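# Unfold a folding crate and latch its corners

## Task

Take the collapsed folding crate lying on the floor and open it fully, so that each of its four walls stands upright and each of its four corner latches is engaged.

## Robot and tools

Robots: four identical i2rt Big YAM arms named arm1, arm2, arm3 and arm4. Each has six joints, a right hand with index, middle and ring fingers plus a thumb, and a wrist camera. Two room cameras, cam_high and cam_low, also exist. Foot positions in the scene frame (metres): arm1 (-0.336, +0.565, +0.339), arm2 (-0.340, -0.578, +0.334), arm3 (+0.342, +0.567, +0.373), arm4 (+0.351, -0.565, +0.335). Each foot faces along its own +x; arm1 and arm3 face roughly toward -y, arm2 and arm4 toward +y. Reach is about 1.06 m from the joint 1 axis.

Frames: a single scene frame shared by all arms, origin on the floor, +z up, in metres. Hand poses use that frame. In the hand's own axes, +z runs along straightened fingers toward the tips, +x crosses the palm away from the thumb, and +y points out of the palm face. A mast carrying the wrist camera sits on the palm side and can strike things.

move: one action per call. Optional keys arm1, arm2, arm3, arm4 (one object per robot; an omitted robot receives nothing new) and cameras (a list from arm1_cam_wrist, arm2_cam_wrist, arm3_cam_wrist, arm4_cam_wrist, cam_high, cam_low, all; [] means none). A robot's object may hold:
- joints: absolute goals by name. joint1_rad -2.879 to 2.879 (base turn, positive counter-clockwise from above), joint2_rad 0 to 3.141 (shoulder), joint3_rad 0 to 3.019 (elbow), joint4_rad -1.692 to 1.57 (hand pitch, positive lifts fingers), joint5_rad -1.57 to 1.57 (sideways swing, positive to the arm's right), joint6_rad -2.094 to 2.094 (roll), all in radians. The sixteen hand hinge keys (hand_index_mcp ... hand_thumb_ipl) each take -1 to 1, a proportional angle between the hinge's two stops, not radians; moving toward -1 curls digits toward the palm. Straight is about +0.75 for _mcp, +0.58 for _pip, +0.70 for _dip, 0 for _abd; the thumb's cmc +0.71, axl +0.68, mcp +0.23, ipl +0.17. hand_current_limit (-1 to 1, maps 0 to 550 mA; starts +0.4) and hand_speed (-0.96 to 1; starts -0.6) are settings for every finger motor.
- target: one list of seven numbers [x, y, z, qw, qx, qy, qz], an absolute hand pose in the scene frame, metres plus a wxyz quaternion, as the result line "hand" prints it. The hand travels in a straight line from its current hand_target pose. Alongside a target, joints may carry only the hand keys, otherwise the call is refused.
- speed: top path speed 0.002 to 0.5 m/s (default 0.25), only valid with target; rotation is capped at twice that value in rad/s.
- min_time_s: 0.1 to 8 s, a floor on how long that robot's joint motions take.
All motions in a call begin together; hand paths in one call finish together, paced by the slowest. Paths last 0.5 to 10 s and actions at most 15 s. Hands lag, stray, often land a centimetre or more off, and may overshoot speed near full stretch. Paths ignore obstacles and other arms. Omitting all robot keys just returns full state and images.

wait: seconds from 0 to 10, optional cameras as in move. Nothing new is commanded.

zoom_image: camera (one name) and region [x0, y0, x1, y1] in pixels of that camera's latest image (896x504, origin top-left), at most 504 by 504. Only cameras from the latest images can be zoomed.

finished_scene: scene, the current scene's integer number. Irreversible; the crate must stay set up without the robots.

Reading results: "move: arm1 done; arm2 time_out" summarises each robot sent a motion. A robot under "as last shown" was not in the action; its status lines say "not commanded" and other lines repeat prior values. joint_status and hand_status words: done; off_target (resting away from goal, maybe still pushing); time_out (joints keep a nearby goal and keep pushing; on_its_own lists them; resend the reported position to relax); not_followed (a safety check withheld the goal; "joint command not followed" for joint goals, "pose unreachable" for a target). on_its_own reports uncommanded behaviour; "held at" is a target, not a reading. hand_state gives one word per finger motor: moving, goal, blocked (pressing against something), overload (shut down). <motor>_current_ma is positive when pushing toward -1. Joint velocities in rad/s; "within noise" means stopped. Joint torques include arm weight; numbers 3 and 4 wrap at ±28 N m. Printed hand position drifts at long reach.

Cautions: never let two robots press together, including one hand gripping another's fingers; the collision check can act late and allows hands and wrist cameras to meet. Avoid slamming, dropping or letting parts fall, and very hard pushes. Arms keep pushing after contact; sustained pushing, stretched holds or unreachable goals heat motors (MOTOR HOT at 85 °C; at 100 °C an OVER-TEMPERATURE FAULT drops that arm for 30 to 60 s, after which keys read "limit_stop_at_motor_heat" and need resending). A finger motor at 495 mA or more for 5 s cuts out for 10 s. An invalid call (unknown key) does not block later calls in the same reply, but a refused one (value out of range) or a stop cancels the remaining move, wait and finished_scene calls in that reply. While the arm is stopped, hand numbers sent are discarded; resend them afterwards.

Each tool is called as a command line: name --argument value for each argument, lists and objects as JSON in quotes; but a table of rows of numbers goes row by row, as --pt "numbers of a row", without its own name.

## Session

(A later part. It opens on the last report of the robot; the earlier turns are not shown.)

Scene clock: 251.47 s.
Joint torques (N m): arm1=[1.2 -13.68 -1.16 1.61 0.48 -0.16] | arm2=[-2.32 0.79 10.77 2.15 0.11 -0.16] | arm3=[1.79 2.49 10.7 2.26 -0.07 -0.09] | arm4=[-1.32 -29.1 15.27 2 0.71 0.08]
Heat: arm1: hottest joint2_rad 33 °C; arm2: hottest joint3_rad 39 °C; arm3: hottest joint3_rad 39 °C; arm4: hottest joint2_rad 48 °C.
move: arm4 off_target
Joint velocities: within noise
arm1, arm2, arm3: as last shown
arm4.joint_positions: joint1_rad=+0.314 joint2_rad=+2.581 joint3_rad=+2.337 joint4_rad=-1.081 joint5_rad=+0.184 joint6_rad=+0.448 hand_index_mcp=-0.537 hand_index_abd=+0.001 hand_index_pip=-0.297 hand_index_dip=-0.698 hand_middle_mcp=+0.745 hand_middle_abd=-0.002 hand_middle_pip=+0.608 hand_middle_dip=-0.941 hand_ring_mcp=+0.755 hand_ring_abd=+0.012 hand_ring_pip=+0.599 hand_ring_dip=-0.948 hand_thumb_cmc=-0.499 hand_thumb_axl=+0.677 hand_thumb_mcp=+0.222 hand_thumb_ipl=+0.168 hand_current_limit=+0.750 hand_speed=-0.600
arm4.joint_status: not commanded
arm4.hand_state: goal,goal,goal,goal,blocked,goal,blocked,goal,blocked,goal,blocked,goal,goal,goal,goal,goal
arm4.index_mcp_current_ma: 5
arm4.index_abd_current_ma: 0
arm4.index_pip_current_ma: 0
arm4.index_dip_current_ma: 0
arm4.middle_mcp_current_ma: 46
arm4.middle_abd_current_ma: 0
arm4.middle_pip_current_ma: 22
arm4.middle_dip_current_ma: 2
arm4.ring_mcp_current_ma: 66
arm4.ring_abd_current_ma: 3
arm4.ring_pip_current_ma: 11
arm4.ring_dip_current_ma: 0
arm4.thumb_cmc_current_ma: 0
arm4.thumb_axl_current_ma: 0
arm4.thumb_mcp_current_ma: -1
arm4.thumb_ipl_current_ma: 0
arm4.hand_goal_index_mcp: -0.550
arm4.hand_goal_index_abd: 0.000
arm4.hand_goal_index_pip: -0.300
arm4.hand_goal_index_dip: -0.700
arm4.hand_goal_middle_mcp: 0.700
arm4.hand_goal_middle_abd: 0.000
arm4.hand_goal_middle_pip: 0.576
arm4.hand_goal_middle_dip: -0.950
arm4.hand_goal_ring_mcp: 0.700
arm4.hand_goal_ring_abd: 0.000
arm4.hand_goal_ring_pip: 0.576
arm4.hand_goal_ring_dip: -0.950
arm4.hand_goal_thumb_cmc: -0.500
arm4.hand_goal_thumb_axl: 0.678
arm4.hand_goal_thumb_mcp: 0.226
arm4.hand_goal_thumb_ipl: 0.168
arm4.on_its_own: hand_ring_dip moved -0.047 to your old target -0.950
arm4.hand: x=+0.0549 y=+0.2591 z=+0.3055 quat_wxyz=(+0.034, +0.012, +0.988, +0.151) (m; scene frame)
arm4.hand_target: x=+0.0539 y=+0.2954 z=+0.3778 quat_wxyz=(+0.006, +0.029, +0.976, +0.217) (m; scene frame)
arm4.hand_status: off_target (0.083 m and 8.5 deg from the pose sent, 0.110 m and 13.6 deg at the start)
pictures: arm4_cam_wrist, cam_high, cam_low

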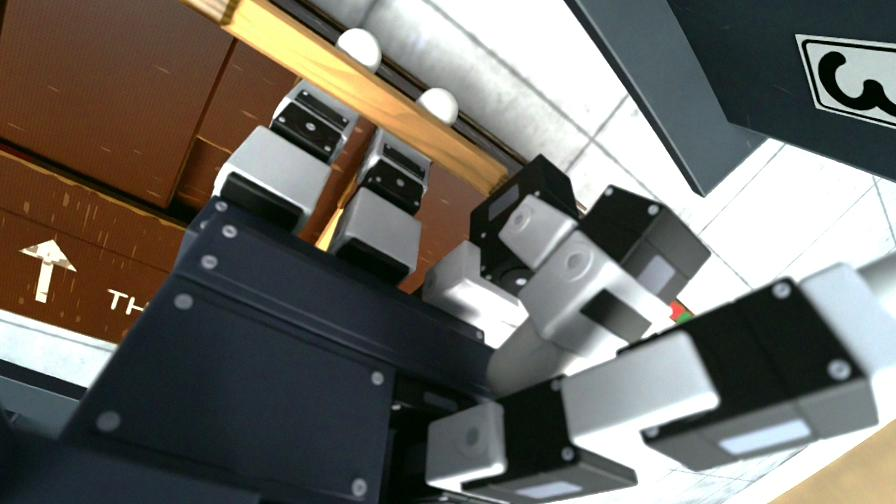

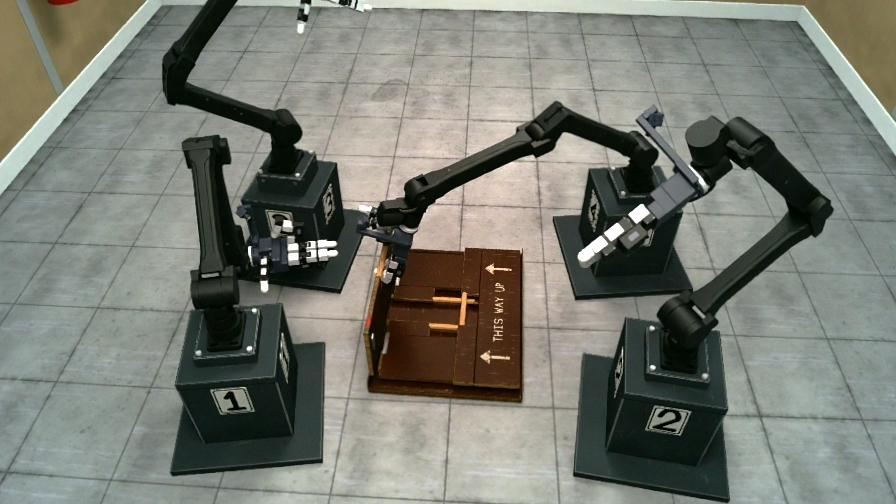

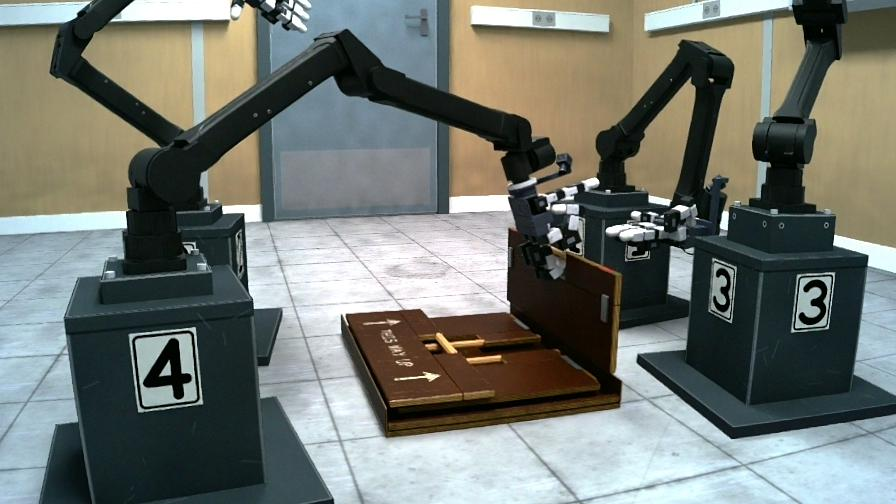

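move --arm4 '{"joints": {"hand_ring_dip": 0.7}}' --arm1 '{"target": [-0.007, 0.44, 0.335, 0.7068, 0.7068, -0.021, -0.021], "speed": 0.2, "joints": {"hand_middle_mcp": -0.36, "hand_middle_pip": -0.62, "hand_middle_dip": -0.49}}'

move --arm4 '{"joints": {"hand_ring_mcp": 1.0, "hand_ring_pip": 1.0}}' --cameras '["arm4_cam_wrist", "cam_low", "cam_high", "arm1_cam_wrist"]'

zoom_image --camera "cam_low" --region '[420, 200, 640, 380]'

Scene clock: 264.63 s.
Joint torques (N m): arm1=[-0.44 -13.57 -2.02 1.28 0.5 0] | arm2=[-2.32 0.79 10.77 2.13 0.1 -0.16] | arm3=[1.79 2.43 10.69 2.26 -0.08 -0.09] | arm4=[-1.32 -29.39 14.19 2.58 0.85 0.08]
Heat: arm1: hottest joint2_rad 33 °C; arm2: hottest joint3_rad 39 °C; arm3: hottest joint3_rad 39 °C; arm4: hottest joint2_rad 46 °C.
move: arm1 off_target; arm4 off_target
Joint velocities: within noise
arm1.joint_positions: joint1_rad=+1.572 joint2_rad=+2.489 joint3_rad=+0.651 joint4_rad=+1.522 joint5_rad=+1.554 joint6_rad=+0.323 hand_index_mcp=+0.761 hand_index_abd=+0.001 hand_index_pip=+0.577 hand_index_dip=+0.696 hand_middle_mcp=-0.357 hand_middle_abd=+0.001 hand_middle_pip=-0.620 hand_middle_dip=-0.487 hand_ring_mcp=-0.357 hand_ring_abd=+0.001 hand_ring_pip=-0.620 hand_ring_dip=-0.488 hand_thumb_cmc=+0.721 hand_thumb_axl=+0.677 hand_thumb_mcp=+0.226 hand_thumb_ipl=+0.168 hand_current_limit=+0.750 hand_speed=-0.600
arm1.joint_status: all done
arm1.hand_state: goal,goal,goal,goal,goal,goal,goal,goal,goal,goal,goal,goal,goal,goal,goal,goal
arm1.index_mcp_current_ma: 1
arm1.index_abd_current_ma: 0
arm1.index_pip_current_ma: 0
arm1.index_dip_current_ma: 0
arm1.middle_mcp_current_ma: 0
arm1.middle_abd_current_ma: 0
arm1.middle_pip_current_ma: 0
arm1.middle_dip_current_ma: 0
arm1.ring_mcp_current_ma: 0
arm1.ring_abd_current_ma: 0
arm1.ring_pip_current_ma: 0
arm1.ring_dip_current_ma: 0
arm1.thumb_cmc_current_ma: 1
arm1.thumb_axl_current_ma: 0
arm1.thumb_mcp_current_ma: 0
arm1.thumb_ipl_current_ma: 0
arm1.hand_goal_index_mcp: 0.754
arm1.hand_goal_index_abd: 0.000
arm1.hand_goal_index_pip: 0.576
arm1.hand_goal_index_dip: 0.696
arm1.hand_goal_middle_mcp: -0.360
arm1.hand_goal_middle_abd: 0.000
arm1.hand_goal_middle_pip: -0.620
arm1.hand_goal_middle_dip: -0.490
arm1.hand_goal_ring_mcp: -0.360
arm1.hand_goal_ring_abd: 0.000
arm1.hand_goal_ring_pip: -0.620
arm1.hand_goal_ring_dip: -0.490
arm1.hand_goal_thumb_cmc: 0.714
arm1.hand_goal_thumb_axl: 0.678
arm1.hand_goal_thumb_mcp: 0.226
arm1.hand_goal_thumb_ipl: 0.168
arm1.hand: x=+0.0016 y=+0.4445 z=+0.3390 quat_wxyz=(+0.702, +0.706, +0.060, +0.068) (m; scene frame)
arm1.hand_target: x=-0.0068 y=+0.4391 z=+0.3352 quat_wxyz=(+0.703, +0.706, +0.059, +0.058) (m; scene frame)
arm1.hand_status: off_target (0.011 m and 13.8 deg from the pose sent, 0.058 m and 18.2 deg at the start; a joint's target at an end of its range on 53 of 53 steps)
arm2, arm3: as last shown
arm4.joint_positions: joint1_rad=+0.312 joint2_rad=+2.583 joint3_rad=+2.353 joint4_rad=-1.091 joint5_rad=+0.181 joint6_rad=+0.448 hand_index_mcp=-0.537 hand_index_abd=+0.001 hand_index_pip=-0.297 hand_index_dip=-0.698 hand_middle_mcp=+0.747 hand_middle_abd=-0.002 hand_middle_pip=+0.625 hand_middle_dip=-0.907 hand_ring_mcp=+0.672 hand_ring_abd=-0.005 hand_ring_pip=+0.454 hand_ring_dip=+0.321 hand_thumb_cmc=-0.499 hand_thumb_axl=+0.677 hand_thumb_mcp=+0.222 hand_thumb_ipl=+0.168 hand_current_limit=+0.750 hand_speed=-0.600
arm4.joint_status: hand_ring_dip off_target (ended at +0.321, target +0.700)
arm4.hand_state: goal,goal,goal,goal,blocked,goal,blocked,blocked,blocked,goal,blocked,blocked,goal,goal,goal,goal
arm4.index_mcp_current_ma: 5
arm4.index_abd_current_ma: 0
arm4.index_pip_current_ma: 0
arm4.index_dip_current_ma: 0
arm4.middle_mcp_current_ma: 48
arm4.middle_abd_current_ma: 0
arm4.middle_pip_current_ma: 48
arm4.middle_dip_current_ma: 38
arm4.ring_mcp_current_ma: -19
arm4.ring_abd_current_ma: -1
arm4.ring_pip_current_ma: -251
arm4.ring_dip_current_ma: -481
arm4.thumb_cmc_current_ma: 0
arm4.thumb_axl_current_ma: 0
arm4.thumb_mcp_current_ma: -1
arm4.thumb_ipl_current_ma: 0
arm4.hand_goal_index_mcp: -0.550
arm4.hand_goal_index_abd: 0.000
arm4.hand_goal_index_pip: -0.300
arm4.hand_goal_index_dip: -0.700
arm4.hand_goal_middle_mcp: 0.700
arm4.hand_goal_middle_abd: 0.000
arm4.hand_goal_middle_pip: 0.576
arm4.hand_goal_middle_dip: -0.950
arm4.hand_goal_ring_mcp: 0.700
arm4.hand_goal_ring_abd: 0.000
arm4.hand_goal_ring_pip: 0.576
arm4.hand_goal_ring_dip: 0.700
arm4.hand_goal_thumb_cmc: -0.500
arm4.hand_goal_thumb_axl: 0.678
arm4.hand_goal_thumb_mcp: 0.226
arm4.hand_goal_thumb_ipl: 0.168
arm4.hand: x=+0.0550 y=+0.2615 z=+0.3104 quat_wxyz=(+0.031, +0.013, +0.988, +0.152) (m; scene frame)
arm4.hand_target: x=+0.0539 y=+0.2954 z=+0.3777 quat_wxyz=(+0.006, +0.029, +0.976, +0.217) (m; scene frame)
arm4.hand_status: not commanded
pictures: none

Scene clock: 265.20 s.
Joint torques (N m): arm1=[-0.44 -13.51 -2 1.28 0.5 0.02] | arm2=[-2.32 0.85 10.76 2.15 0.11 -0.16] | arm3=[1.79 2.55 10.7 2.28 -0.07 -0.08] | arm4=[-1.32 -29.45 14.22 2.59 0.85 0.08]
Heat: arm1: hottest joint2_rad 33 °C; arm2: hottest joint3_rad 39 °C; arm3: hottest joint3_rad 39 °C; arm4: hottest joint2_rad 46 °C.
move: arm4 off_target
Joint velocities: within noise
arm1, arm2, arm3: as last shown
arm1.joint_positions: joint1_rad=+1.572 joint2_rad=+2.489 joint3_rad=+0.651 joint4_rad=+1.522 joint5_rad=+1.554 joint6_rad=+0.325 hand_index_mcp=+0.761 hand_index_abd=+0.001 hand_index_pip=+0.577 hand_index_dip=+0.696 hand_middle_mcp=-0.357 hand_middle_abd=+0.001 hand_middle_pip=-0.620 hand_middle_dip=-0.487 hand_ring_mcp=-0.357 hand_ring_abd=+0.001 hand_ring_pip=-0.620 hand_ring_dip=-0.488 hand_thumb_cmc=+0.721 hand_thumb_axl=+0.677 hand_thumb_mcp=+0.226 hand_thumb_ipl=+0.168 hand_current_limit=+0.750 hand_speed=-0.600
arm1.hand: x=+0.0015 y=+0.4445 z=+0.3390 quat_wxyz=(+0.702, +0.706, +0.060, +0.068) (m; scene frame)
arm1.hand_target: x=-0.0068 y=+0.4391 z=+0.3352 quat_wxyz=(+0.703, +0.706, +0.059, +0.057) (m; scene frame)
arm4.joint_positions: joint1_rad=+0.312 joint2_rad=+2.583 joint3_rad=+2.353 joint4_rad=-1.091 joint5_rad=+0.181 joint6_rad=+0.448 hand_index_mcp=-0.537 hand_index_abd=+0.001 hand_index_pip=-0.297 hand_index_dip=-0.698 hand_middle_mcp=+0.747 hand_middle_abd=-0.002 hand_middle_pip=+0.625 hand_middle_dip=-0.907 hand_ring_mcp=+0.680 hand_ring_abd=-0.005 hand_ring_pip=+0.454 hand_ring_dip=+0.321 hand_thumb_cmc=-0.499 hand_thumb_axl=+0.677 hand_thumb_mcp=+0.222 hand_thumb_ipl=+0.168 hand_current_limit=+0.750 hand_speed=-0.600
arm4.joint_status: hand_ring_mcp off_target (ended at +0.680, target +1.000); hand_ring_pip off_target (ended at +0.454, target +1.000)
arm4.hand_state: goal,goal,goal,goal,blocked,goal,blocked,blocked,blocked,goal,blocked,blocked,goal,goal,goal,goal
arm4.index_mcp_current_ma: 5
arm4.index_abd_current_ma: 0
arm4.index_pip_current_ma: 0
arm4.index_dip_current_ma: 0
arm4.middle_mcp_current_ma: 48
arm4.middle_abd_current_ma: 0
arm4.middle_pip_current_ma: 48
arm4.middle_dip_current_ma: 38
arm4.ring_mcp_current_ma: -481
arm4.ring_abd_current_ma: -1
arm4.ring_pip_current_ma: -481
arm4.ring_dip_current_ma: -481
arm4.thumb_cmc_current_ma: 0
arm4.thumb_axl_current_ma: 0
arm4.thumb_mcp_current_ma: -1
arm4.thumb_ipl_current_ma: 0
arm4.hand_goal_index_mcp: -0.550
arm4.hand_goal_index_abd: 0.000
arm4.hand_goal_index_pip: -0.300
arm4.hand_goal_index_dip: -0.700
arm4.hand_goal_middle_mcp: 0.700
arm4.hand_goal_middle_abd: 0.000
arm4.hand_goal_middle_pip: 0.576
arm4.hand_goal_middle_dip: -0.950
arm4.hand_goal_ring_mcp: 1.000
arm4.hand_goal_ring_abd: 0.000
arm4.hand_goal_ring_pip: 1.000
arm4.hand_goal_ring_dip: 0.700
arm4.hand_goal_thumb_cmc: -0.500
arm4.hand_goal_thumb_axl: 0.678
arm4.hand_goal_thumb_mcp: 0.226
arm4.hand_goal_thumb_ipl: 0.168
arm4.hand: x=+0.0550 y=+0.2615 z=+0.3104 quat_wxyz=(+0.031, +0.013, +0.988, +0.152) (m; scene frame)
arm4.hand_target: x=+0.0539 y=+0.2954 z=+0.3777 quat_wxyz=(+0.006, +0.029, +0.976, +0.217) (m; scene frame)
arm4.hand_status: not commanded
pictures: arm1_cam_wrist, arm4_cam_wrist, cam_high, cam_low

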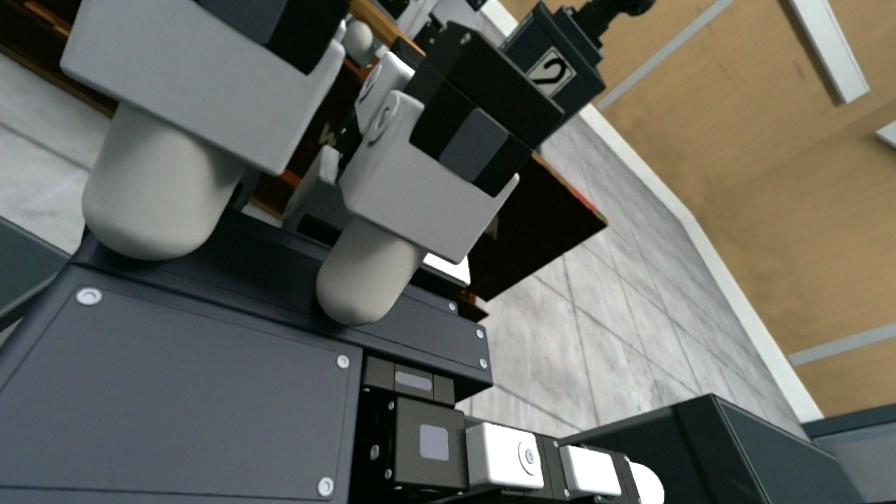

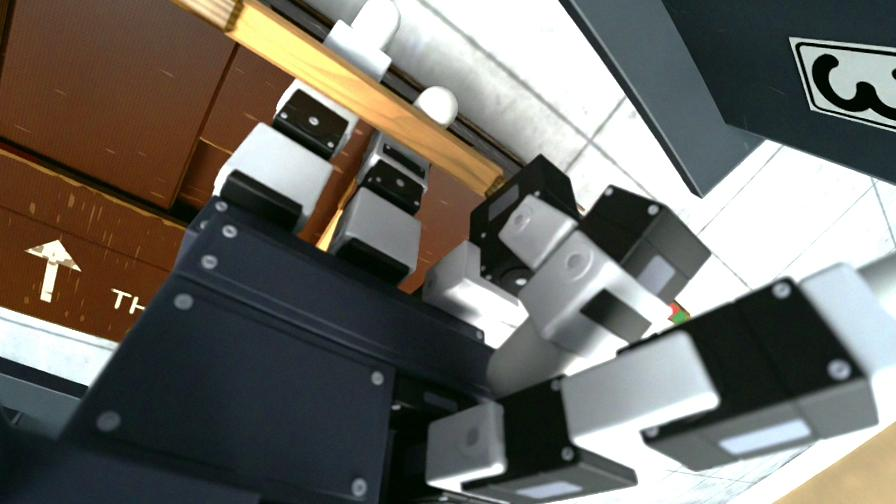

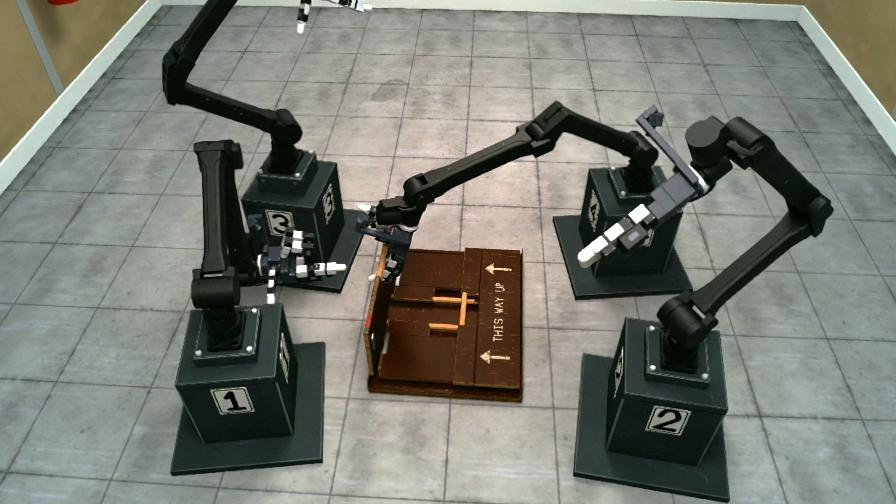

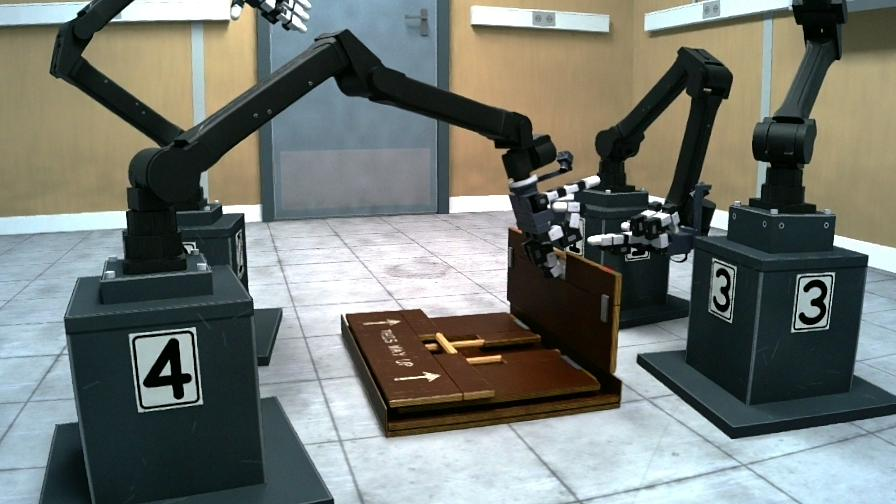

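Scaled by 2.291.

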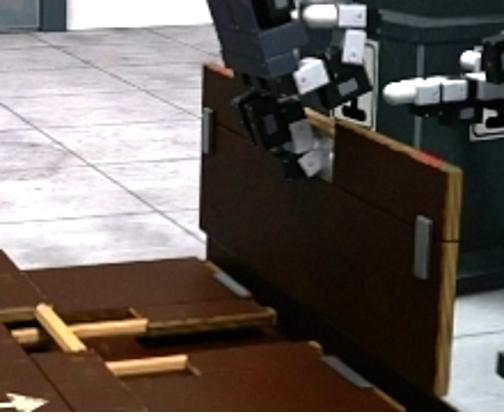

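move --arm4 '{"target": [0.050, 0.320, 0.375, 0.0064, 0.0290, 0.9759, 0.2164], "speed": 0.1, "joints": {"hand_ring_dip": -0.6, "hand_ring_mcp": 0.7, "hand_ring_pip": 0.576}}' --cameras '["arm4_cam_wrist", "cam_low", "cam_high"]'

zoom_image --camera "cam_low" --region '[420, 200, 640, 380]'

zoom_image --camera "cam_high" --region '[350, 210, 470, 400]'

Scene clock: 280.37 s.
Joint torques (N m): arm1=[-0.5 -13.51 -2.03 1.29 0.5 0.01] | arm2=[-2.37 0.85 10.77 2.14 0.1 -0.16] | arm3=[1.79 2.43 10.71 2.28 -0.07 -0.09] | arm4=[-1.67 -28.28 15.84 2.93 0.76 0.05]
Heat: arm1: hottest joint2_rad 32 °C; arm2: hottest joint3_rad 39 °C; arm3: hottest joint3_rad 40 °C; arm4: hottest joint3_rad 50 °C.
move: arm4 off_target
Joint velocities: within noise
arm1: as last shown
arm2.joint_positions: joint1_rad=+0.643 joint2_rad=+0.616 joint3_rad=+1.332 joint4_rad=-1.246 joint5_rad=-0.006 joint6_rad=+1.092 hand_index_mcp=+0.755 hand_index_abd=+0.000 hand_index_pip=+0.577 hand_index_dip=+0.696 hand_middle_mcp=+0.755 hand_middle_abd=+0.000 hand_middle_pip=+0.577 hand_middle_dip=+0.696 hand_ring_mcp=+0.755 hand_ring_abd=+0.000 hand_ring_pip=+0.577 hand_ring_dip=+0.696 hand_thumb_cmc=+0.715 hand_thumb_axl=+0.677 hand_thumb_mcp=+0.226 hand_thumb_ipl=+0.168 hand_current_limit=+0.400 hand_speed=-0.600
arm2.joint_status: not commanded
arm2.hand_state: goal,goal,goal,goal,goal,goal,goal,goal,goal,goal,goal,goal,goal,goal,goal,goal
arm2.index_mcp_current_ma: 0
arm2.index_abd_current_ma: 0
arm2.index_pip_current_ma: 0
arm2.index_dip_current_ma: 0
arm2.middle_mcp_current_ma: 0
arm2.middle_abd_current_ma: 0
arm2.middle_pip_current_ma: 0
arm2.middle_dip_current_ma: 0
arm2.ring_mcp_current_ma: 0
arm2.ring_abd_current_ma: 0
arm2.ring_pip_current_ma: 0
arm2.ring_dip_current_ma: 0
arm2.thumb_cmc_current_ma: 0
arm2.thumb_axl_current_ma: 0
arm2.thumb_mcp_current_ma: 0
arm2.thumb_ipl_current_ma: 0
arm2.hand_goal_index_mcp: 0.754
arm2.hand_goal_index_abd: 0.000
arm2.hand_goal_index_pip: 0.576
arm2.hand_goal_index_dip: 0.696
arm2.hand_goal_middle_mcp: 0.754
arm2.hand_goal_middle_abd: 0.000
arm2.hand_goal_middle_pip: 0.576
arm2.hand_goal_middle_dip: 0.696
arm2.hand_goal_ring_mcp: 0.754
arm2.hand_goal_ring_abd: 0.000
arm2.hand_goal_ring_pip: 0.576
arm2.hand_goal_ring_dip: 0.696
arm2.hand_goal_thumb_cmc: 0.714
arm2.hand_goal_thumb_axl: 0.678
arm2.hand_goal_thumb_mcp: 0.226
arm2.hand_goal_thumb_ipl: 0.168
arm2.hand: x=-0.3926 y=-0.3057 z=+0.8798 quat_wxyz=(-0.355, +0.253, +0.830, +0.347) (m; scene frame)
arm2.hand_target: x=-0.3913 y=-0.3082 z=+0.8914 quat_wxyz=(-0.363, +0.251, +0.824, +0.355) (m; scene frame)
arm2.hand_status: not commanded
arm3.joint_positions: joint1_rad=+0.653 joint2_rad=+0.632 joint3_rad=+1.398 joint4_rad=-1.277 joint5_rad=-0.079 joint6_rad=+1.194 hand_index_mcp=+0.754 hand_index_abd=+0.001 hand_index_pip=+0.577 hand_index_dip=+0.696 hand_middle_mcp=+0.754 hand_middle_abd=+0.001 hand_middle_pip=+0.577 hand_middle_dip=+0.696 hand_ring_mcp=+0.754 hand_ring_abd=+0.001 hand_ring_pip=+0.577 hand_ring_dip=+0.696 hand_thumb_cmc=+0.714 hand_thumb_axl=+0.677 hand_thumb_mcp=+0.226 hand_thumb_ipl=+0.168 hand_current_limit=+0.400 hand_speed=-0.600
arm3.joint_status: not commanded
arm3.hand_state: goal,goal,goal,goal,goal,goal,goal,goal,goal,goal,goal,goal,goal,goal,goal,goal
arm3.index_mcp_current_ma: 0
arm3.index_abd_current_ma: 0
arm3.index_pip_current_ma: 0
arm3.index_dip_current_ma: 0
arm3.middle_mcp_current_ma: 0
arm3.middle_abd_current_ma: 0
arm3.middle_pip_current_ma: 0
arm3.middle_dip_current_ma: 0
arm3.ring_mcp_current_ma: 0
arm3.ring_abd_current_ma: 0
arm3.ring_pip_current_ma: 0
arm3.ring_dip_current_ma: 0
arm3.thumb_cmc_current_ma: 0
arm3.thumb_axl_current_ma: 0
arm3.thumb_mcp_current_ma: 0
arm3.thumb_ipl_current_ma: 0
arm3.hand_goal_index_mcp: 0.754
arm3.hand_goal_index_abd: 0.000
arm3.hand_goal_index_pip: 0.576
arm3.hand_goal_index_dip: 0.696
arm3.hand_goal_middle_mcp: 0.754
arm3.hand_goal_middle_abd: 0.000
arm3.hand_goal_middle_pip: 0.576
arm3.hand_goal_middle_dip: 0.696
arm3.hand_goal_ring_mcp: 0.754
arm3.hand_goal_ring_abd: 0.000
arm3.hand_goal_ring_pip: 0.576
arm3.hand_goal_ring_dip: 0.696
arm3.hand_goal_thumb_cmc: 0.714
arm3.hand_goal_thumb_axl: 0.678
arm3.hand_goal_thumb_mcp: 0.226
arm3.hand_goal_thumb_ipl: 0.168
arm3.hand: x=+0.4083 y=+0.3128 z=+0.9343 quat_wxyz=(+0.307, +0.820, -0.260, +0.408) (m; scene frame)
arm3.hand_target: x=+0.4069 y=+0.3152 z=+0.9486 quat_wxyz=(+0.316, +0.812, -0.257, +0.418) (m; scene frame)
arm3.hand_status: not commanded
arm4.joint_positions: joint1_rad=+0.311 joint2_rad=+2.635 joint3_rad=+2.463 joint4_rad=-1.165 joint5_rad=+0.181 joint6_rad=+0.443 hand_index_mcp=-0.537 hand_index_abd=+0.001 hand_index_pip=-0.297 hand_index_dip=-0.698 hand_middle_mcp=+0.739 hand_middle_abd=+0.002 hand_middle_pip=+0.583 hand_middle_dip=-0.943 hand_ring_mcp=+0.739 hand_ring_abd=+0.006 hand_ring_pip=+0.575 hand_ring_dip=-0.594 hand_thumb_cmc=-0.499 hand_thumb_axl=+0.677 hand_thumb_mcp=+0.222 hand_thumb_ipl=+0.168 hand_current_limit=+0.750 hand_speed=-0.600
arm4.joint_status: hand_ring_mcp off_target (ended at +0.739, target +0.700); the others done
arm4.hand_state: goal,goal,goal,goal,blocked,goal,goal,goal,blocked,goal,goal,goal,goal,goal,goal,goal
arm4.index_mcp_current_ma: 5
arm4.index_abd_current_ma: 0
arm4.index_pip_current_ma: 0
arm4.index_dip_current_ma: 0
arm4.middle_mcp_current_ma: 35
arm4.middle_abd_current_ma: 0
arm4.middle_pip_current_ma: 1
arm4.middle_dip_current_ma: 1
arm4.ring_mcp_current_ma: 34
arm4.ring_abd_current_ma: 1
arm4.ring_pip_current_ma: 0
arm4.ring_dip_current_ma: 1
arm4.thumb_cmc_current_ma: 0
arm4.thumb_axl_current_ma: 0
arm4.thumb_mcp_current_ma: -1
arm4.thumb_ipl_current_ma: 0
arm4.hand_goal_index_mcp: -0.550
arm4.hand_goal_index_abd: 0.000
arm4.hand_goal_index_pip: -0.300
arm4.hand_goal_index_dip: -0.700
arm4.hand_goal_middle_mcp: 0.700
arm4.hand_goal_middle_abd: 0.000
arm4.hand_goal_middle_pip: 0.576
arm4.hand_goal_middle_dip: -0.950
arm4.hand_goal_ring_mcp: 0.700
arm4.hand_goal_ring_abd: 0.000
arm4.hand_goal_ring_pip: 0.576
arm4.hand_goal_ring_dip: -0.600
arm4.hand_goal_thumb_cmc: -0.500
arm4.hand_goal_thumb_axl: 0.678
arm4.hand_goal_thumb_mcp: 0.226
arm4.hand_goal_thumb_ipl: 0.168
arm4.hand: x=+0.0520 y=+0.2694 z=+0.3112 quat_wxyz=(+0.035, +0.010, +0.989, +0.145) (m; scene frame)
arm4.hand_target: x=+0.0546 y=+0.3086 z=+0.3789 quat_wxyz=(+0.006, +0.029, +0.976, +0.218) (m; scene frame)
arm4.hand_status: off_target (0.081 m and 9.2 deg from the pose sent, 0.087 m and 8.3 deg at the start)
pictures: arm4_cam_wrist, cam_high, cam_low

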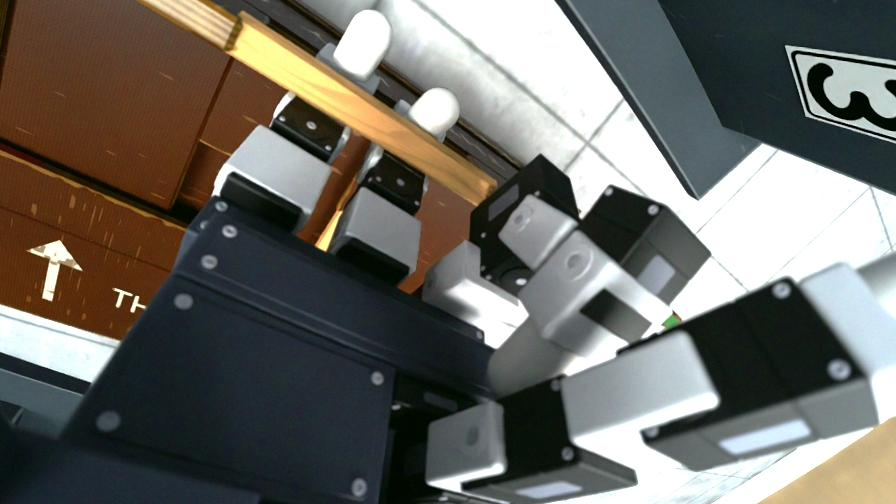

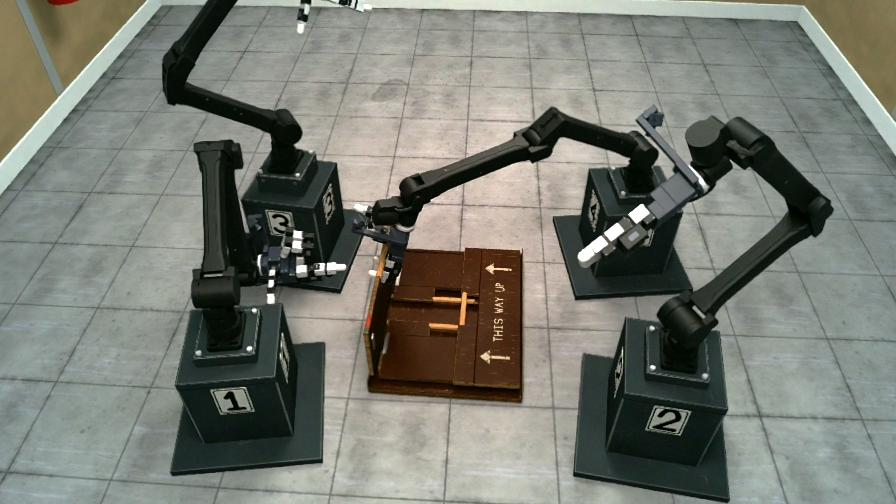

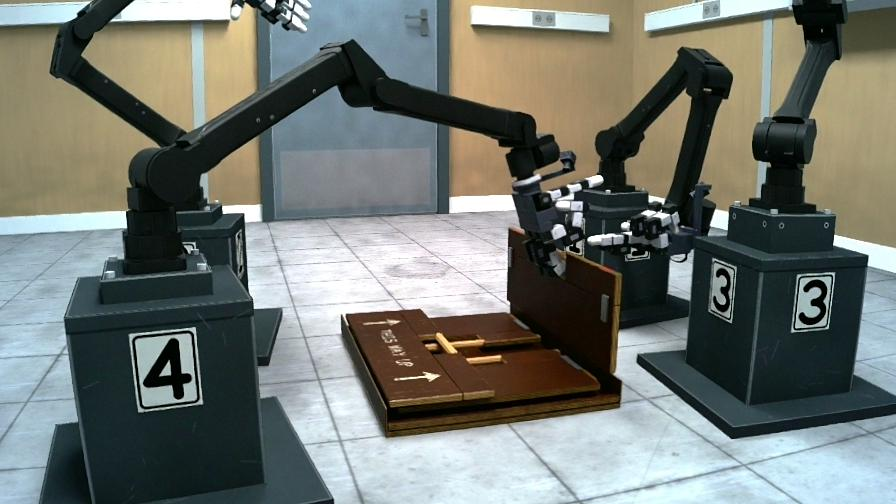

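Scaled by 2.291.

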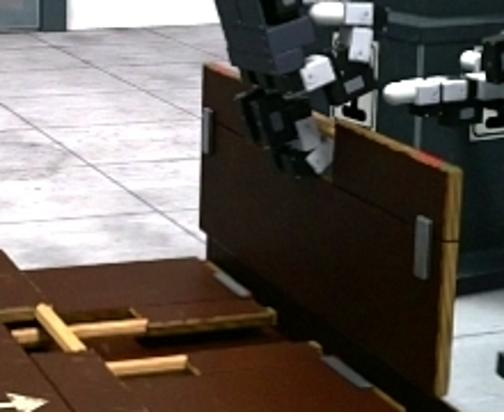

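Scaled by 2.653.

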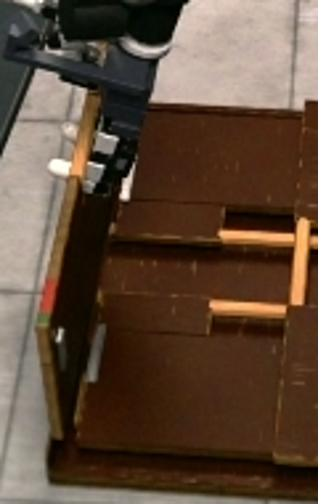

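move --arm4 '{"target": [0.052, 0.285, 0.365, 0.0064, 0.0290, 0.9759, 0.2164], "speed": 0.1, "joints": {"hand_ring_dip": -0.2, "hand_middle_dip": -0.2, "hand_ring_mcp": 0.754, "hand_middle_mcp": 0.754}}' --cameras '["arm4_cam_wrist", "cam_low", "cam_high"]'

zoom_image --camera "cam_low" --region '[420, 200, 640, 380]'

zoom_image --camera "arm4_cam_wrist" --region '[240, 0, 560, 200]'

Scene clock: 288.70 s.
Joint torques (N m): arm1=[-0.32 -13.51 -2 1.28 0.5 0.01] | arm2=[-2.32 0.79 10.78 2.13 0.1 -0.16] | arm3=[1.85 2.49 10.7 2.26 -0.07 -0.09] | arm4=[-0.67 -31.56 8.05 3.03 0.76 0.22]
Heat: arm1: hottest joint2_rad 32 °C; arm2: hottest joint3_rad 39 °C; arm3: hottest joint3_rad 40 °C; arm4: hottest joint3_rad 50 °C.
move: arm4 off_target
Joint velocities: within noise
arm1, arm2, arm3: as last shown
arm4.joint_positions: joint1_rad=+0.311 joint2_rad=+2.573 joint3_rad=+2.329 joint4_rad=-1.038 joint5_rad=+0.185 joint6_rad=+0.443 hand_index_mcp=-0.537 hand_index_abd=+0.001 hand_index_pip=-0.297 hand_index_dip=-0.698 hand_middle_mcp=+0.776 hand_middle_abd=+0.002 hand_middle_pip=+0.580 hand_middle_dip=-0.202 hand_ring_mcp=+0.780 hand_ring_abd=+0.010 hand_ring_pip=+0.560 hand_ring_dip=-0.213 hand_thumb_cmc=-0.499 hand_thumb_axl=+0.677 hand_thumb_mcp=+0.222 hand_thumb_ipl=+0.168 hand_current_limit=+0.750 hand_speed=-0.600
arm4.joint_status: hand_middle_mcp off_target (ended at +0.776, target +0.754); hand_ring_mcp off_target (ended at +0.780, target +0.754); the others done
arm4.hand_state: goal,goal,goal,goal,blocked,goal,goal,goal,blocked,goal,goal,goal,goal,goal,goal,goal
arm4.index_mcp_current_ma: 5
arm4.index_abd_current_ma: 0
arm4.index_pip_current_ma: 0
arm4.index_dip_current_ma: 0
arm4.middle_mcp_current_ma: 12
arm4.middle_abd_current_ma: 0
arm4.middle_pip_current_ma: 1
arm4.middle_dip_current_ma: 0
arm4.ring_mcp_current_ma: 16
arm4.ring_abd_current_ma: 2
arm4.ring_pip_current_ma: -6
arm4.ring_dip_current_ma: -4
arm4.thumb_cmc_current_ma: 0
arm4.thumb_axl_current_ma: 0
arm4.thumb_mcp_current_ma: -1
arm4.thumb_ipl_current_ma: 0
arm4.hand_goal_index_mcp: -0.550
arm4.hand_goal_index_abd: 0.000
arm4.hand_goal_index_pip: -0.300
arm4.hand_goal_index_dip: -0.700
arm4.hand_goal_middle_mcp: 0.754
arm4.hand_goal_middle_abd: 0.000
arm4.hand_goal_middle_pip: 0.576
arm4.hand_goal_middle_dip: -0.200
arm4.hand_goal_ring_mcp: 0.754
arm4.hand_goal_ring_abd: 0.000
arm4.hand_goal_ring_pip: 0.576
arm4.hand_goal_ring_dip: -0.200
arm4.hand_goal_thumb_cmc: -0.500
arm4.hand_goal_thumb_axl: 0.678
arm4.hand_goal_thumb_mcp: 0.226
arm4.hand_goal_thumb_ipl: 0.168
arm4.hand: x=+0.0534 y=+0.2671 z=+0.3144 quat_wxyz=(+0.025, +0.013, +0.985, +0.170) (m; scene frame)
arm4.hand_target: x=+0.0526 y=+0.2830 z=+0.3651 quat_wxyz=(+0.006, +0.029, +0.976, +0.215) (m; scene frame)
arm4.hand_status: off_target (0.054 m and 6.1 deg from the pose sent, 0.056 m and 9.2 deg at the start)
pictures: arm4_cam_wrist, cam_high, cam_low

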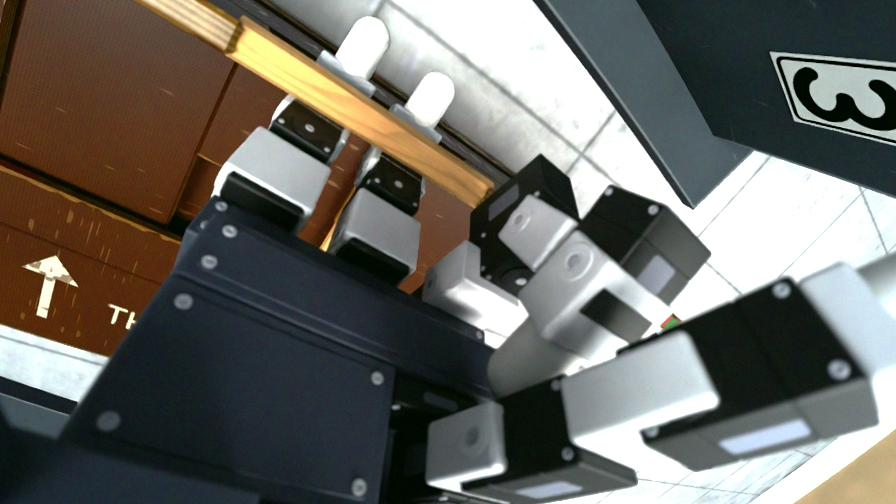

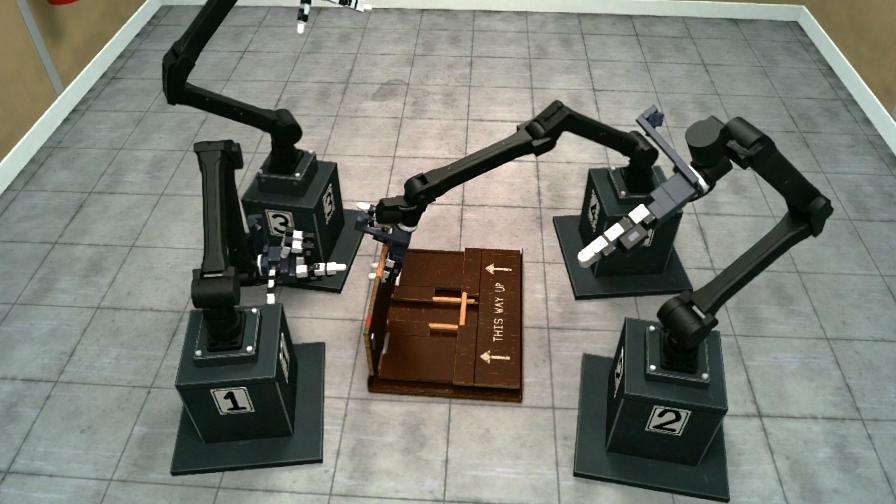

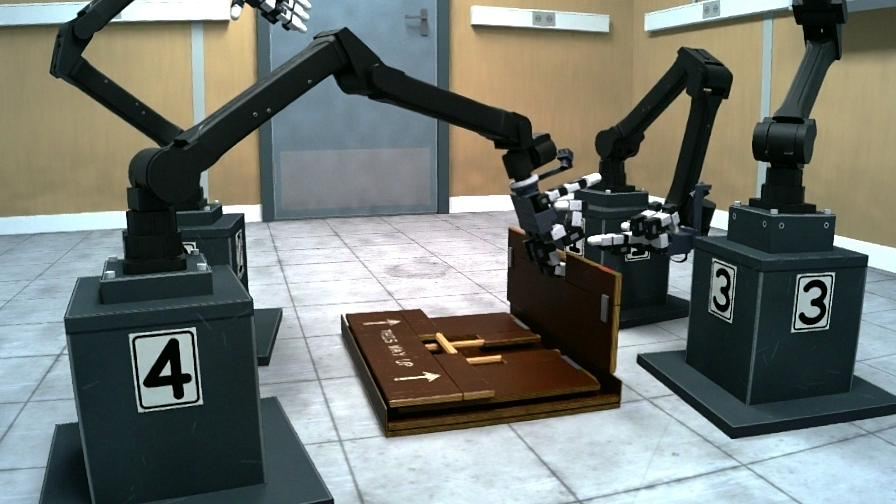

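Scaled by 2.291.

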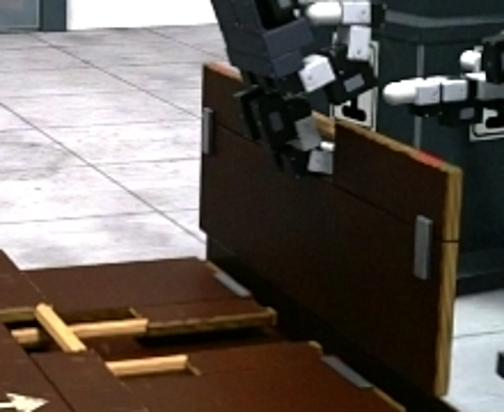

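Scaled by 1.575.

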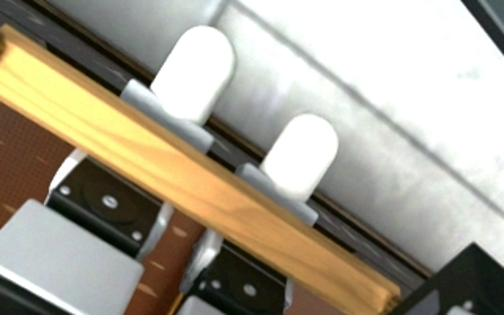

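move --arm4 '{"target": [0.052, 0.235, 0.355, 0.0064, 0.0290, 0.9759, 0.2164], "speed": 0.08}' --cameras '["arm4_cam_wrist", "cam_low"]'

zoom_image --camera "cam_low" --region '[420, 200, 640, 380]'

Scene clock: 292.30 s.
Joint torques (N m): arm1=[-0.44 -13.45 -2.03 1.26 0.5 0.01] | arm2=[-2.26 0.85 10.78 2.13 0.11 -0.16] | arm3=[1.79 2.43 10.7 2.28 -0.07 -0.09] | arm4=[-0.03 -28.86 7.19 2.33 0.57 0.16]
Heat: arm1: hottest joint2_rad 32 °C; arm2: hottest joint3_rad 39 °C; arm3: hottest joint3_rad 40 °C; arm4: hottest joint3_rad 49 °C.
move: arm4 off_target
Joint velocities: within noise
arm1, arm2, arm3: as last shown
arm4.joint_positions: joint1_rad=+0.329 joint2_rad=+2.414 joint3_rad=+2.037 joint4_rad=-0.865 joint5_rad=+0.201 joint6_rad=+0.475 hand_index_mcp=-0.537 hand_index_abd=+0.001 hand_index_pip=-0.297 hand_index_dip=-0.698 hand_middle_mcp=+0.761 hand_middle_abd=-0.004 hand_middle_pip=+0.580 hand_middle_dip=-0.196 hand_ring_mcp=+0.768 hand_ring_abd=+0.002 hand_ring_pip=+0.577 hand_ring_dip=-0.203 hand_thumb_cmc=-0.499 hand_thumb_axl=+0.677 hand_thumb_mcp=+0.222 hand_thumb_ipl=+0.168 hand_current_limit=+0.750 hand_speed=-0.600
arm4.joint_status: not commanded
arm4.hand_state: goal,goal,goal,goal,goal,goal,goal,goal,goal,goal,goal,goal,goal,goal,goal,goal
arm4.index_mcp_current_ma: 5
arm4.index_abd_current_ma: 0
arm4.index_pip_current_ma: 0
arm4.index_dip_current_ma: 0
arm4.middle_mcp_current_ma: 1
arm4.middle_abd_current_ma: 0
arm4.middle_pip_current_ma: 1
arm4.middle_dip_current_ma: 0
arm4.ring_mcp_current_ma: 5
arm4.ring_abd_current_ma: 0
arm4.ring_pip_current_ma: 0
arm4.ring_dip_current_ma: 0
arm4.thumb_cmc_current_ma: 0
arm4.thumb_axl_current_ma: 0
arm4.thumb_mcp_current_ma: -1
arm4.thumb_ipl_current_ma: 0
arm4.hand_goal_index_mcp: -0.550
arm4.hand_goal_index_abd: 0.000
arm4.hand_goal_index_pip: -0.300
arm4.hand_goal_index_dip: -0.700
arm4.hand_goal_middle_mcp: 0.754
arm4.hand_goal_middle_abd: 0.000
arm4.hand_goal_middle_pip: 0.576
arm4.hand_goal_middle_dip: -0.200
arm4.hand_goal_ring_mcp: 0.754
arm4.hand_goal_ring_abd: 0.000
arm4.hand_goal_ring_pip: 0.576
arm4.hand_goal_ring_dip: -0.200
arm4.hand_goal_thumb_cmc: -0.500
arm4.hand_goal_thumb_axl: 0.678
arm4.hand_goal_thumb_mcp: 0.226
arm4.hand_goal_thumb_ipl: 0.168
arm4.hand: x=+0.0591 y=+0.2299 z=+0.3262 quat_wxyz=(+0.019, +0.022, +0.981, +0.191) (m; scene frame)
arm4.hand_target: x=+0.0522 y=+0.2347 z=+0.3550 quat_wxyz=(+0.006, +0.029, +0.976, +0.216) (m; scene frame)
arm4.hand_status: off_target (0.030 m and 3.4 deg from the pose sent, 0.052 m and 6.1 deg at the start)
pictures: arm4_cam_wrist, cam_low

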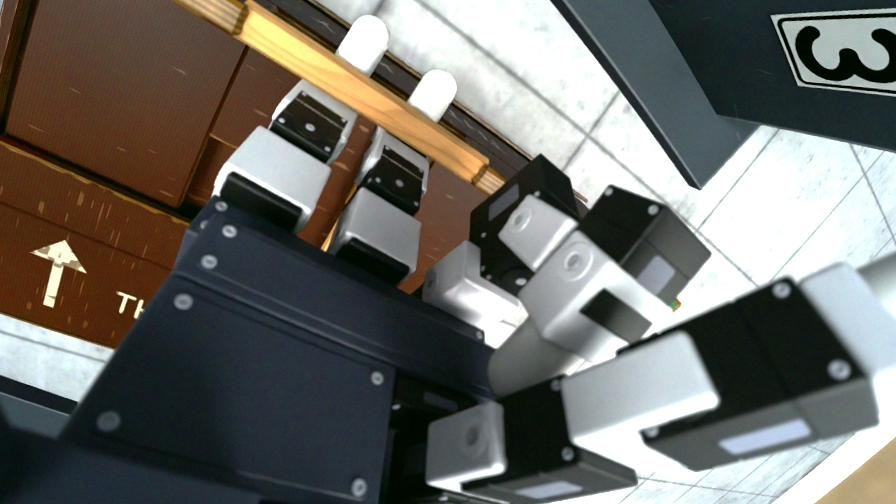

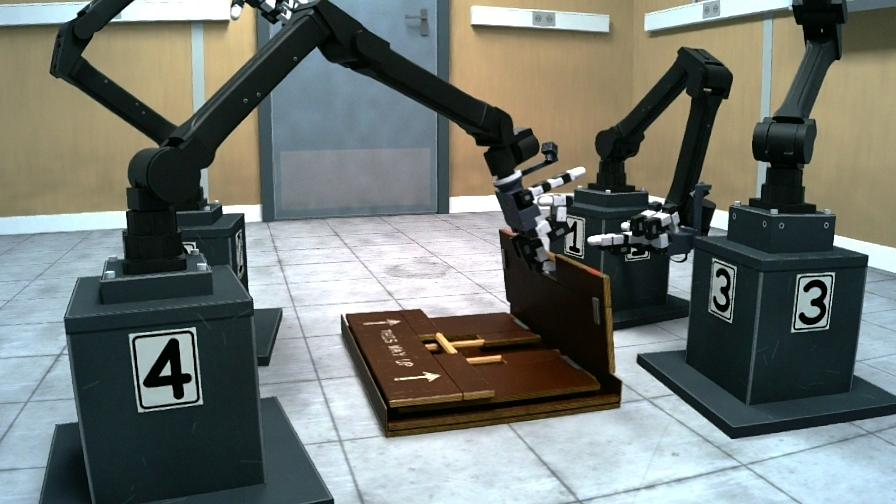

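Scaled by 2.291.

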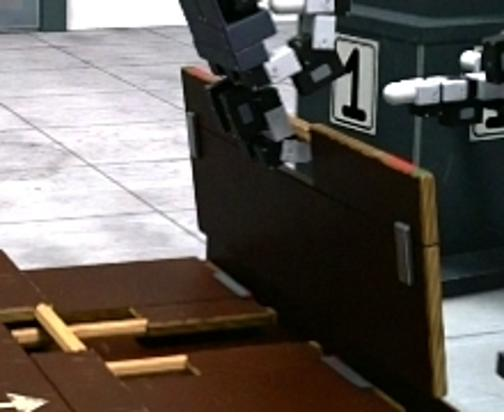

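move --arm4 '{"joints": {"hand_ring_mcp": 1.0, "hand_ring_pip": 1.0, "hand_ring_dip": 0.5}}' --cameras '["arm4_cam_wrist", "cam_low", "arm1_cam_wrist", "cam_high"]'

zoom_image --camera "arm4_cam_wrist" --region '[140, 0, 560, 240]'

zoom_image --camera "cam_low" --region '[420, 200, 640, 380]'

Scene clock: 303.37 s.
Joint torques (N m): arm1=[-0.38 -13.39 -2.04 1.28 0.51 0.02] | arm2=[-2.32 0.85 10.77 2.13 0.1 -0.15] | arm3=[1.79 2.55 10.7 2.26 -0.07 -0.09] | arm4=[0.09 -28.4 7.23 1.21 0.48 0.04]
Heat: arm1: hottest joint2_rad 31 °C; arm2: hottest joint3_rad 39 °C; arm3: hottest joint3_rad 40 °C; arm4: hottest joint2_rad 50 °C.
move: arm4 off_target
Joint velocities: within noise
arm1, arm2, arm3: as last shown
arm4.joint_positions: joint1_rad=+0.329 joint2_rad=+2.410 joint3_rad=+2.037 joint4_rad=-0.840 joint5_rad=+0.204 joint6_rad=+0.487 hand_index_mcp=-0.537 hand_index_abd=+0.001 hand_index_pip=-0.297 hand_index_dip=-0.698 hand_middle_mcp=+0.818 hand_middle_abd=-0.003 hand_middle_pip=+0.612 hand_middle_dip=-0.179 hand_ring_mcp=+0.836 hand_ring_abd=+0.006 hand_ring_pip=+0.724 hand_ring_dip=+0.027 hand_thumb_cmc=-0.499 hand_thumb_axl=+0.677 hand_thumb_mcp=+0.222 hand_thumb_ipl=+0.168 hand_current_limit=+0.750 hand_speed=-0.600
arm4.joint_status: hand_ring_mcp off_target (ended at +0.836, target +1.000); hand_ring_pip off_target (ended at +0.724, target +1.000); hand_ring_dip off_target (ended at +0.027, target +0.500)
arm4.hand_state: goal,goal,goal,goal,blocked,goal,blocked,blocked,blocked,goal,blocked,blocked,goal,goal,goal,goal
arm4.index_mcp_current_ma: 5
arm4.index_abd_current_ma: 0
arm4.index_pip_current_ma: 0
arm4.index_dip_current_ma: 0
arm4.middle_mcp_current_ma: 88
arm4.middle_abd_current_ma: 0
arm4.middle_pip_current_ma: 27
arm4.middle_dip_current_ma: 11
arm4.ring_mcp_current_ma: -481
arm4.ring_abd_current_ma: 1
arm4.ring_pip_current_ma: -481
arm4.ring_dip_current_ma: -481
arm4.thumb_cmc_current_ma: 0
arm4.thumb_axl_current_ma: 0
arm4.thumb_mcp_current_ma: -1
arm4.thumb_ipl_current_ma: 0
arm4.hand_goal_index_mcp: -0.550
arm4.hand_goal_index_abd: 0.000
arm4.hand_goal_index_pip: -0.300
arm4.hand_goal_index_dip: -0.700
arm4.hand_goal_middle_mcp: 0.754
arm4.hand_goal_middle_abd: 0.000
arm4.hand_goal_middle_pip: 0.576
arm4.hand_goal_middle_dip: -0.200
arm4.hand_goal_ring_mcp: 1.000
arm4.hand_goal_ring_abd: 0.000
arm4.hand_goal_ring_pip: 1.000
arm4.hand_goal_ring_dip: 0.500
arm4.hand_goal_thumb_cmc: -0.500
arm4.hand_goal_thumb_axl: 0.678
arm4.hand_goal_thumb_mcp: 0.226
arm4.hand_goal_thumb_ipl: 0.168
arm4.hand: x=+0.0580 y=+0.2345 z=+0.3335 quat_wxyz=(+0.012, +0.030, +0.978, +0.204) (m; scene frame)
arm4.hand_target: x=+0.0522 y=+0.2348 z=+0.3550 quat_wxyz=(+0.006, +0.029, +0.976, +0.216) (m; scene frame)
arm4.hand_status: not commanded
pictures: arm1_cam_wrist, arm4_cam_wrist, cam_high, cam_low

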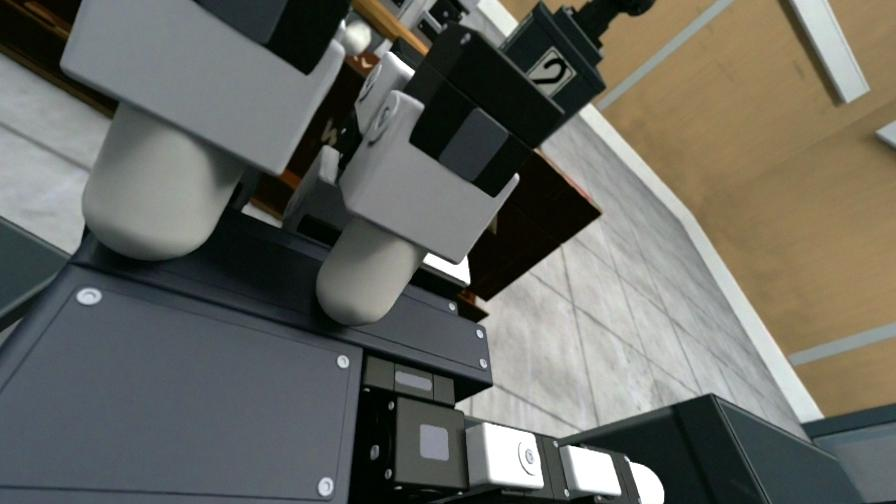

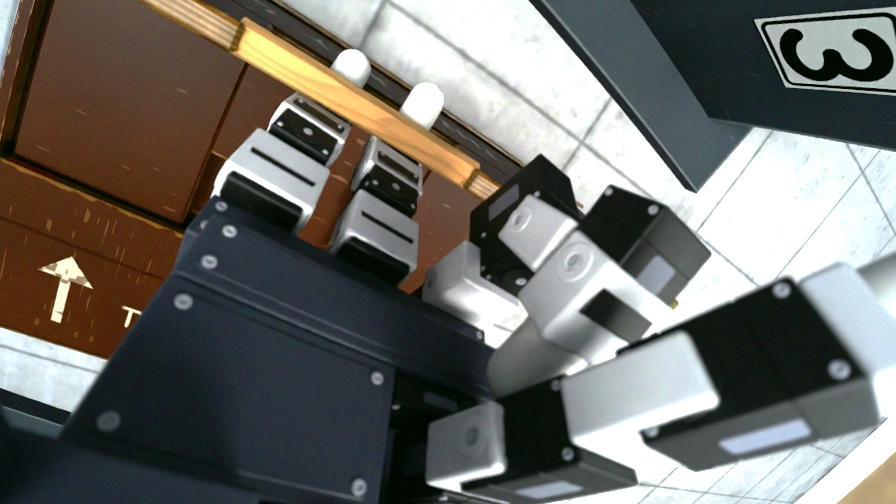

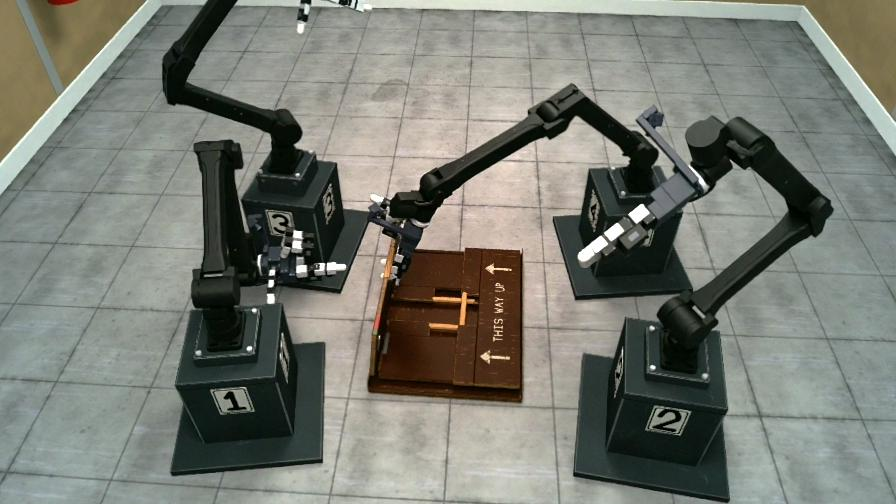

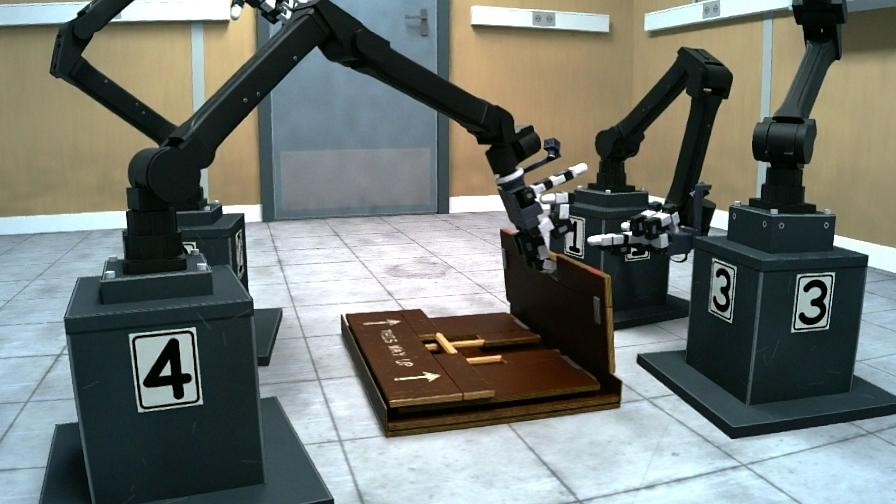

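Scaled by 1.200.

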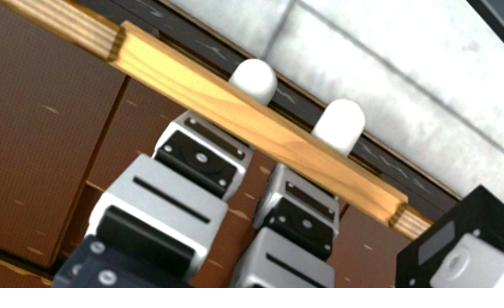

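Scaled by 2.291.

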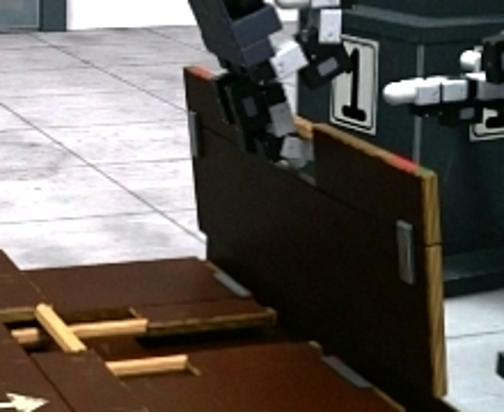

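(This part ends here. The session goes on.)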